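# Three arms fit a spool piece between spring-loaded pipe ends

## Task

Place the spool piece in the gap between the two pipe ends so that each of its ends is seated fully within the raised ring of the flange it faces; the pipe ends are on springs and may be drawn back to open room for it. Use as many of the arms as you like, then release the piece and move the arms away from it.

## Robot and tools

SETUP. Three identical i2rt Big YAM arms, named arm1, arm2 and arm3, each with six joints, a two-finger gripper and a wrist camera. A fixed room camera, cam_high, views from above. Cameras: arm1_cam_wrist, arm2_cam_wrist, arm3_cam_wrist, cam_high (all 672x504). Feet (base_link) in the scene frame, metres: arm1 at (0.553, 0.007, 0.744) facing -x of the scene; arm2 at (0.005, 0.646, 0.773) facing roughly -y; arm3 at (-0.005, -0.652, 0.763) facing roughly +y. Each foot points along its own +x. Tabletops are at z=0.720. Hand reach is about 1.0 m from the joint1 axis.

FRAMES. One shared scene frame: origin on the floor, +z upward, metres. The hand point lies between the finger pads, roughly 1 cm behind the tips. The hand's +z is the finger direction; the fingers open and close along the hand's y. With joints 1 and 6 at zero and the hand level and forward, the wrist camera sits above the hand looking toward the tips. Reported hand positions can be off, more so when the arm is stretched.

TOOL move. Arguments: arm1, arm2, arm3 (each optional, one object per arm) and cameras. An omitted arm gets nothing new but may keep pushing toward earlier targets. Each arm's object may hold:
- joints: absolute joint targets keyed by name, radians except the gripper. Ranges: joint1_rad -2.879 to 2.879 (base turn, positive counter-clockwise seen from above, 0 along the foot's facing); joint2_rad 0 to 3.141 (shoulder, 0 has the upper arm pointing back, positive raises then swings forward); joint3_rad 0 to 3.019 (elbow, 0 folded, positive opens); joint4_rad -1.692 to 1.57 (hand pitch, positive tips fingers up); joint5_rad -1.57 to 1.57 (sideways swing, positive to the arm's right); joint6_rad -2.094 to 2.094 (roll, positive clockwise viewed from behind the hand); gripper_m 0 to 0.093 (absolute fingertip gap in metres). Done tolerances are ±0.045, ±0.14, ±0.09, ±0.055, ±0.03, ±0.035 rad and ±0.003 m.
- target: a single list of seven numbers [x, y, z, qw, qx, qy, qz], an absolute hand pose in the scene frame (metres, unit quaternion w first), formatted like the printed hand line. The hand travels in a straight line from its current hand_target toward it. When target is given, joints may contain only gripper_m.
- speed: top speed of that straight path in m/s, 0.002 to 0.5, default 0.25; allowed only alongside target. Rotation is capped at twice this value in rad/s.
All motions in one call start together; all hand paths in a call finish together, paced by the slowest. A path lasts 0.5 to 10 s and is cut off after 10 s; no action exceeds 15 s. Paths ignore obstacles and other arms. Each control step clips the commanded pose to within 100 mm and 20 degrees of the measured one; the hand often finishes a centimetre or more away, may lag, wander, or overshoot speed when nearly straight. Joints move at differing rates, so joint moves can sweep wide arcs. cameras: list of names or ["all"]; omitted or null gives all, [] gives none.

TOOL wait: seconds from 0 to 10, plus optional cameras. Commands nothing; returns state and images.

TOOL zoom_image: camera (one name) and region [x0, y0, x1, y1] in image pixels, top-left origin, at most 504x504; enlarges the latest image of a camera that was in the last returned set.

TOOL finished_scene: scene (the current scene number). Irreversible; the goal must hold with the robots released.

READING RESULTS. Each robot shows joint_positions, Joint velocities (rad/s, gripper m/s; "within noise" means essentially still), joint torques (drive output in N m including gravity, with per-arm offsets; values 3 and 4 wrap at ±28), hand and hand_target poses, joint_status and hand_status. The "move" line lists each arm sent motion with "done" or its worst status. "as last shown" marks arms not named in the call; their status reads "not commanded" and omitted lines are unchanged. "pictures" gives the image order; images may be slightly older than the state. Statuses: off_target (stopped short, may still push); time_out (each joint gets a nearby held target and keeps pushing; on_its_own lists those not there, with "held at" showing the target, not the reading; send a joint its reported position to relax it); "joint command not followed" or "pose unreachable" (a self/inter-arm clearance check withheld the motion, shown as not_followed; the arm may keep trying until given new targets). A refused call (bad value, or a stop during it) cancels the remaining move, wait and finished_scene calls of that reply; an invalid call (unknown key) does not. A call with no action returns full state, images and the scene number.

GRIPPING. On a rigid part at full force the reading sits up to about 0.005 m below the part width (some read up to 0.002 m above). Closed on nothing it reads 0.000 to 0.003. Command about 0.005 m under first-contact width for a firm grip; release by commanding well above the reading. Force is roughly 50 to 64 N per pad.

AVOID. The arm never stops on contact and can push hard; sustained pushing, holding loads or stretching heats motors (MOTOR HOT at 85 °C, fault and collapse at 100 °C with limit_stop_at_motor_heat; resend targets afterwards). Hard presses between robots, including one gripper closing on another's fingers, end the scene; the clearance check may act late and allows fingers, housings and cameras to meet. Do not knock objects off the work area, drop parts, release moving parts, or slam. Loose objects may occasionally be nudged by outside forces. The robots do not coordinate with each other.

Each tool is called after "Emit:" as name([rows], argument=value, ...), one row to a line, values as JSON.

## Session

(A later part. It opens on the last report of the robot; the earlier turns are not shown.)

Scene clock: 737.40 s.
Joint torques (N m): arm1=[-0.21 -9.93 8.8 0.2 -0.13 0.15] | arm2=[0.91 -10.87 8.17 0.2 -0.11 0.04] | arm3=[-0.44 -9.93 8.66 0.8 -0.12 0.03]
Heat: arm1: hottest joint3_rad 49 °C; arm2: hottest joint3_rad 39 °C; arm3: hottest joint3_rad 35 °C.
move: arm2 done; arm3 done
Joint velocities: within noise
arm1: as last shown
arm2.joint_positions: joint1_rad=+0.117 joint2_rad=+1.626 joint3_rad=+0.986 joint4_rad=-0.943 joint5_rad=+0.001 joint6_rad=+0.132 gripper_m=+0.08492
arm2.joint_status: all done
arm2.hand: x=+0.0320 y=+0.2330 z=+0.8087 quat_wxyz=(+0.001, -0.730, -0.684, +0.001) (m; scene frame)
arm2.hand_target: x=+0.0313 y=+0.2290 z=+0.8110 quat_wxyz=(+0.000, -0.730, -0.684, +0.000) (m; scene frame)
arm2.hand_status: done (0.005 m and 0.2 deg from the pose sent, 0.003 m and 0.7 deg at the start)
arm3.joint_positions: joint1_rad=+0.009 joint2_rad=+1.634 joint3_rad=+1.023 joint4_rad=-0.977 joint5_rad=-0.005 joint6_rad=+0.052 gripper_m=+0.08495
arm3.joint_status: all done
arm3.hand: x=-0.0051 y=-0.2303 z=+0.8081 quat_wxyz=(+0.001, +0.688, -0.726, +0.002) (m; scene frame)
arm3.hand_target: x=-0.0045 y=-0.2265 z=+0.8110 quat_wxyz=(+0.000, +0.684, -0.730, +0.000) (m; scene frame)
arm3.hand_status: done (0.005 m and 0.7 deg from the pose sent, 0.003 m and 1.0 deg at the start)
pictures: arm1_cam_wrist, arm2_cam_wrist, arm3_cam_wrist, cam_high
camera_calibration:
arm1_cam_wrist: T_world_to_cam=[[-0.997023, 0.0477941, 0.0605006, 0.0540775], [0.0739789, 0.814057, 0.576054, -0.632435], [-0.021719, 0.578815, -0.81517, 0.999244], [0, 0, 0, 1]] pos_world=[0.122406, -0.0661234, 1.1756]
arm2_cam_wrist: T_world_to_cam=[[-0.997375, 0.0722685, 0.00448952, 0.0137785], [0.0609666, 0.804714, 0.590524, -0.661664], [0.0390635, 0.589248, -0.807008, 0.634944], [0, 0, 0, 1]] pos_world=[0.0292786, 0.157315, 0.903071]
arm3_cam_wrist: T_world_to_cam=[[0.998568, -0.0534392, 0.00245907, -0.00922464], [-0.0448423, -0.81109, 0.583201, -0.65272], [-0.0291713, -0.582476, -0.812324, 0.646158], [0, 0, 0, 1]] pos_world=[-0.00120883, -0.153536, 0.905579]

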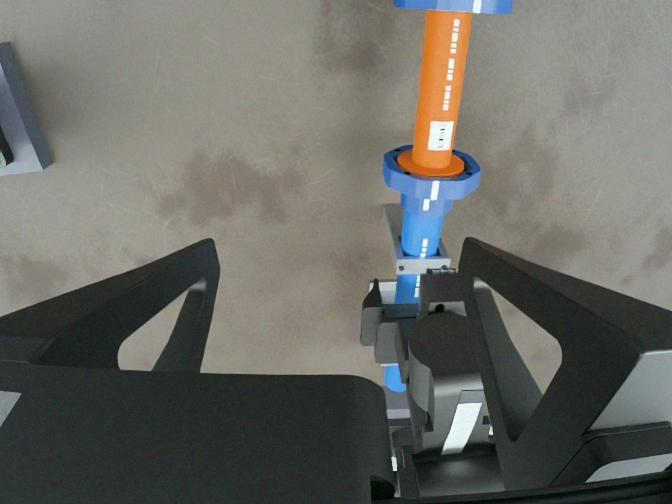

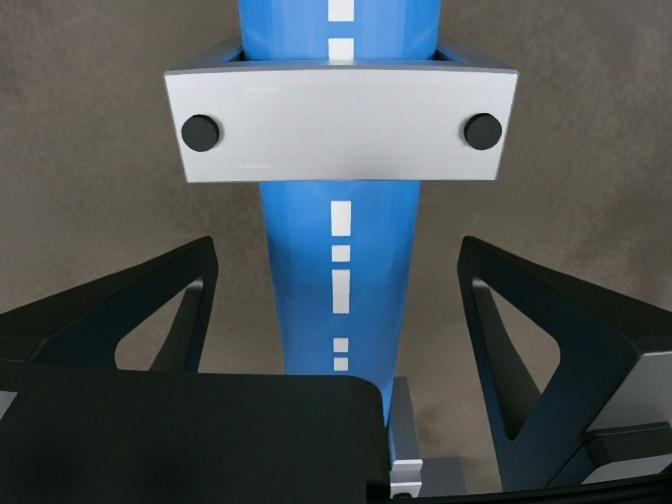

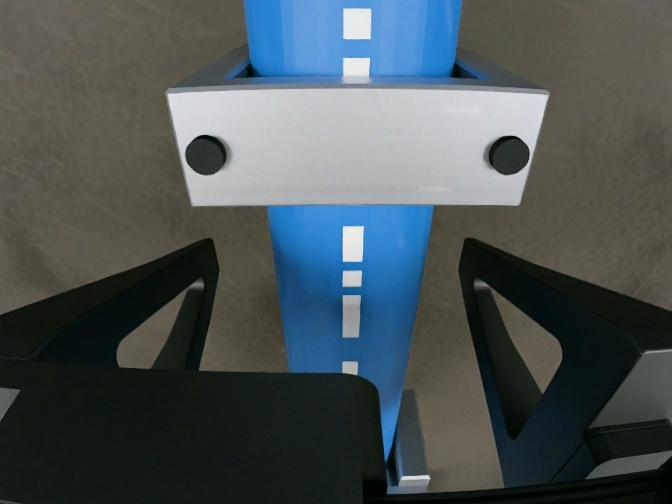

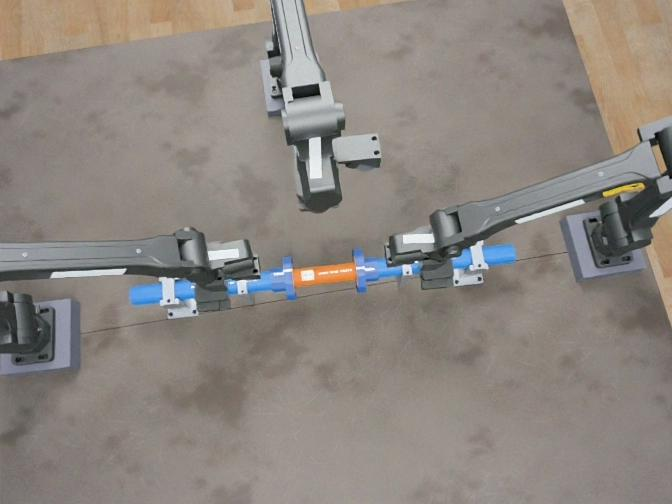

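Emit:
move(arm2={"target": [0.0313, 0.235, 0.96, 0, 0.7296, 0.6839, 0], "speed": 0.12}, arm3={"target": [-0.0045, -0.2325, 0.96, 0, 0.6839, -0.7296, 0], "speed": 0.12}, cameras=[])

Emit:
move(arm2={"target": [0.0313, 0.36, 1.0, 0, 0.7296, 0.6839, 0], "speed": 0.2}, arm3={"target": [-0.0045, -0.36, 1.0, 0, 0.6839, -0.7296, 0], "speed": 0.2}, arm1={"joints": {"joint6_rad": 1.62}}, cameras=["arm1_cam_wrist", "cam_high"])

Scene clock: 752.70 s.
Joint torques (N m): arm1=[-0.21 -9.88 8.79 0.21 -0.14 0.15] | arm2=[0.85 -10.58 12.26 0.09 -0.1 0.04] | arm3=[-0.91 -9.47 12.88 0.24 -0.12 0.03]
Heat: arm1: hottest joint3_rad 48 °C; arm2: hottest joint3_rad 40 °C; arm3: hottest joint3_rad 35 °C.
move: arm2 off_target; arm3 off_target
Joint velocities: within noise
arm1: as last shown
arm2.joint_positions: joint1_rad=+0.117 joint2_rad=+1.455 joint3_rad=+1.175 joint4_rad=-1.345 joint5_rad=+0.001 joint6_rad=+0.132 gripper_m=+0.08492
arm2.joint_status: not commanded
arm2.hand: x=+0.0313 y=+0.2492 z=+0.9409 quat_wxyz=(+0.018, -0.730, -0.683, -0.012) (m; scene frame)
arm2.hand_target: x=+0.0312 y=+0.2357 z=+0.9601 quat_wxyz=(+0.000, -0.730, -0.684, +0.000) (m; scene frame)
arm2.hand_status: off_target (0.024 m and 2.5 deg from the pose sent, 0.151 m and 0.2 deg at the start)
arm3.joint_positions: joint1_rad=+0.009 joint2_rad=+1.470 joint3_rad=+1.218 joint4_rad=-1.373 joint5_rad=-0.005 joint6_rad=+0.052 gripper_m=+0.08495
arm3.joint_status: not commanded
arm3.hand: x=-0.0060 y=-0.2463 z=+0.9423 quat_wxyz=(+0.013, +0.688, -0.725, +0.015) (m; scene frame)
arm3.hand_target: x=-0.0045 y=-0.2333 z=+0.9600 quat_wxyz=(+0.000, +0.684, -0.729, +0.000) (m; scene frame)
arm3.hand_status: off_target (0.022 m and 2.4 deg from the pose sent, 0.152 m and 0.7 deg at the start)
pictures: none
No camera images: "cameras" was empty.

Scene clock: 754.77 s.
Joint torques (N m): arm1=[-0.26 -9.88 8.8 0.18 0.04 0.26] | arm2=[2.14 -5.71 8.01 0.18 -0.11 0.16] | arm3=[-1.03 -5.13 9.26 0.73 -0.12 0.05]
Heat: arm1: hottest joint3_rad 48 °C; arm2: hottest joint3_rad 39 °C; arm3: hottest joint3_rad 35 °C.
move: arm1 done; arm2 done; arm3 done
Joint velocities: within noise
arm1.joint_positions: joint1_rad=+0.014 joint2_rad=+1.448 joint3_rad=+1.610 joint4_rad=-1.669 joint5_rad=+0.002 joint6_rad=+1.607 gripper_m=+0.08498
arm1.joint_status: all done
arm1.hand: x=+0.1185 y=+0.0104 z=+1.0768 quat_wxyz=(+0.023, +0.692, -0.721, -0.024) (m; scene frame)
arm1.hand_target: x=+0.1200 y=+0.0075 z=+1.0793 quat_wxyz=(+0.023, +0.690, -0.724, -0.023) (m; scene frame)
arm1.hand_status: not commanded
arm2.joint_positions: joint1_rad=+0.126 joint2_rad=+1.107 joint3_rad=+1.033 joint4_rad=-1.496 joint5_rad=+0.001 joint6_rad=+0.144 gripper_m=+0.08492
arm2.joint_status: not commanded
arm2.hand: x=+0.0273 y=+0.3549 z=+1.0018 quat_wxyz=(-0.003, -0.731, -0.683, +0.005) (m; scene frame)
arm2.hand_target: x=+0.0312 y=+0.3599 z=+1.0000 quat_wxyz=(+0.000, -0.730, -0.684, +0.000) (m; scene frame)
arm2.hand_status: done (0.007 m and 0.7 deg from the pose sent, 0.126 m and 2.5 deg at the start)
arm3.joint_positions: joint1_rad=+0.009 joint2_rad=+1.120 joint3_rad=+1.065 joint4_rad=-1.520 joint5_rad=-0.005 joint6_rad=+0.052 gripper_m=+0.08495
arm3.joint_status: not commanded
arm3.hand: x=-0.0065 y=-0.3566 z=+1.0016 quat_wxyz=(-0.004, +0.688, -0.725, -0.003) (m; scene frame)
arm3.hand_target: x=-0.0046 y=-0.3600 z=+1.0000 quat_wxyz=(+0.000, +0.684, -0.730, +0.000) (m; scene frame)
arm3.hand_status: done (0.004 m and 0.9 deg from the pose sent, 0.127 m and 2.4 deg at the start)
pictures: arm1_cam_wrist, cam_high
camera_calibration:
arm1_cam_wrist: T_world_to_cam=[[0.996447, -0.0416321, -0.0732155, -0.0371833], [0.00826545, -0.816759, 0.57692, -0.608534], [-0.0838178, -0.575475, -0.813513, 1.01687], [0, 0, 0, 1]] pos_world=[0.127313, 0.0866119, 1.17559]

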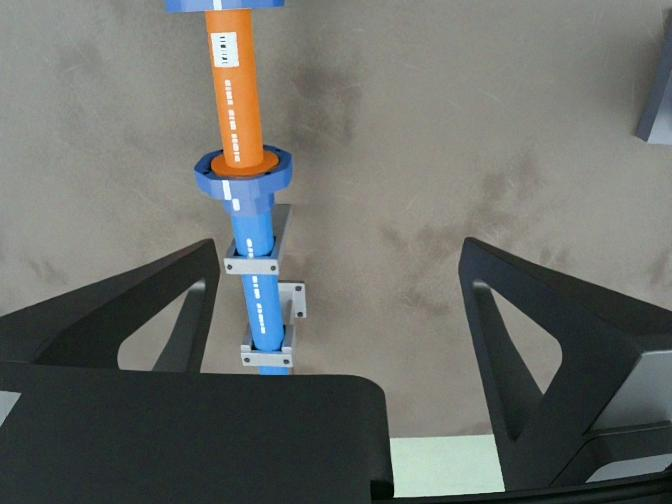

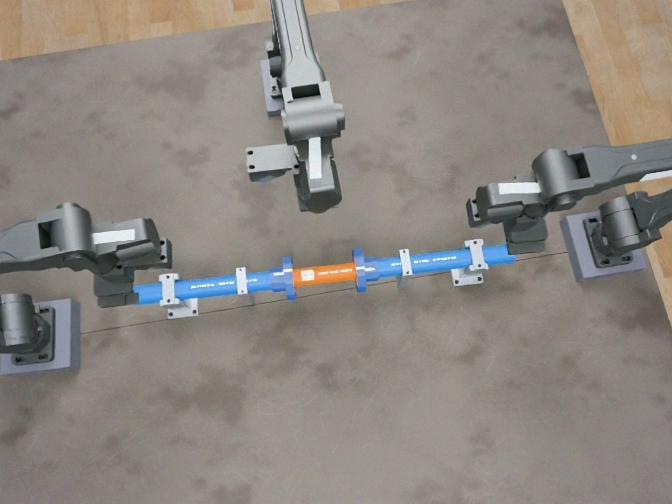

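Emit:
zoom_image(camera="arm1_cam_wrist", region=[180, 130, 300, 220])

Emit:
zoom_image(camera="cam_high", region=[260, 220, 400, 325])

Scaled by 4.200 from the camera's 672x504 image, which has a finer 960x720 frame.

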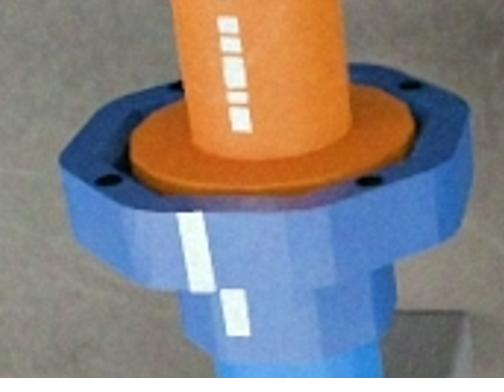

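Scaled by 3.600 from the camera's 672x504 image, which has a finer 960x720 frame.

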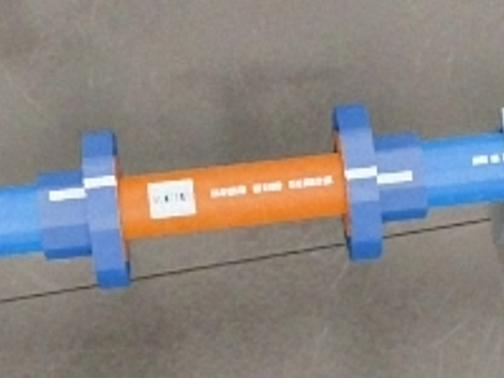

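Emit:
finished_scene(scene=1)

The scene is finished: the task was done.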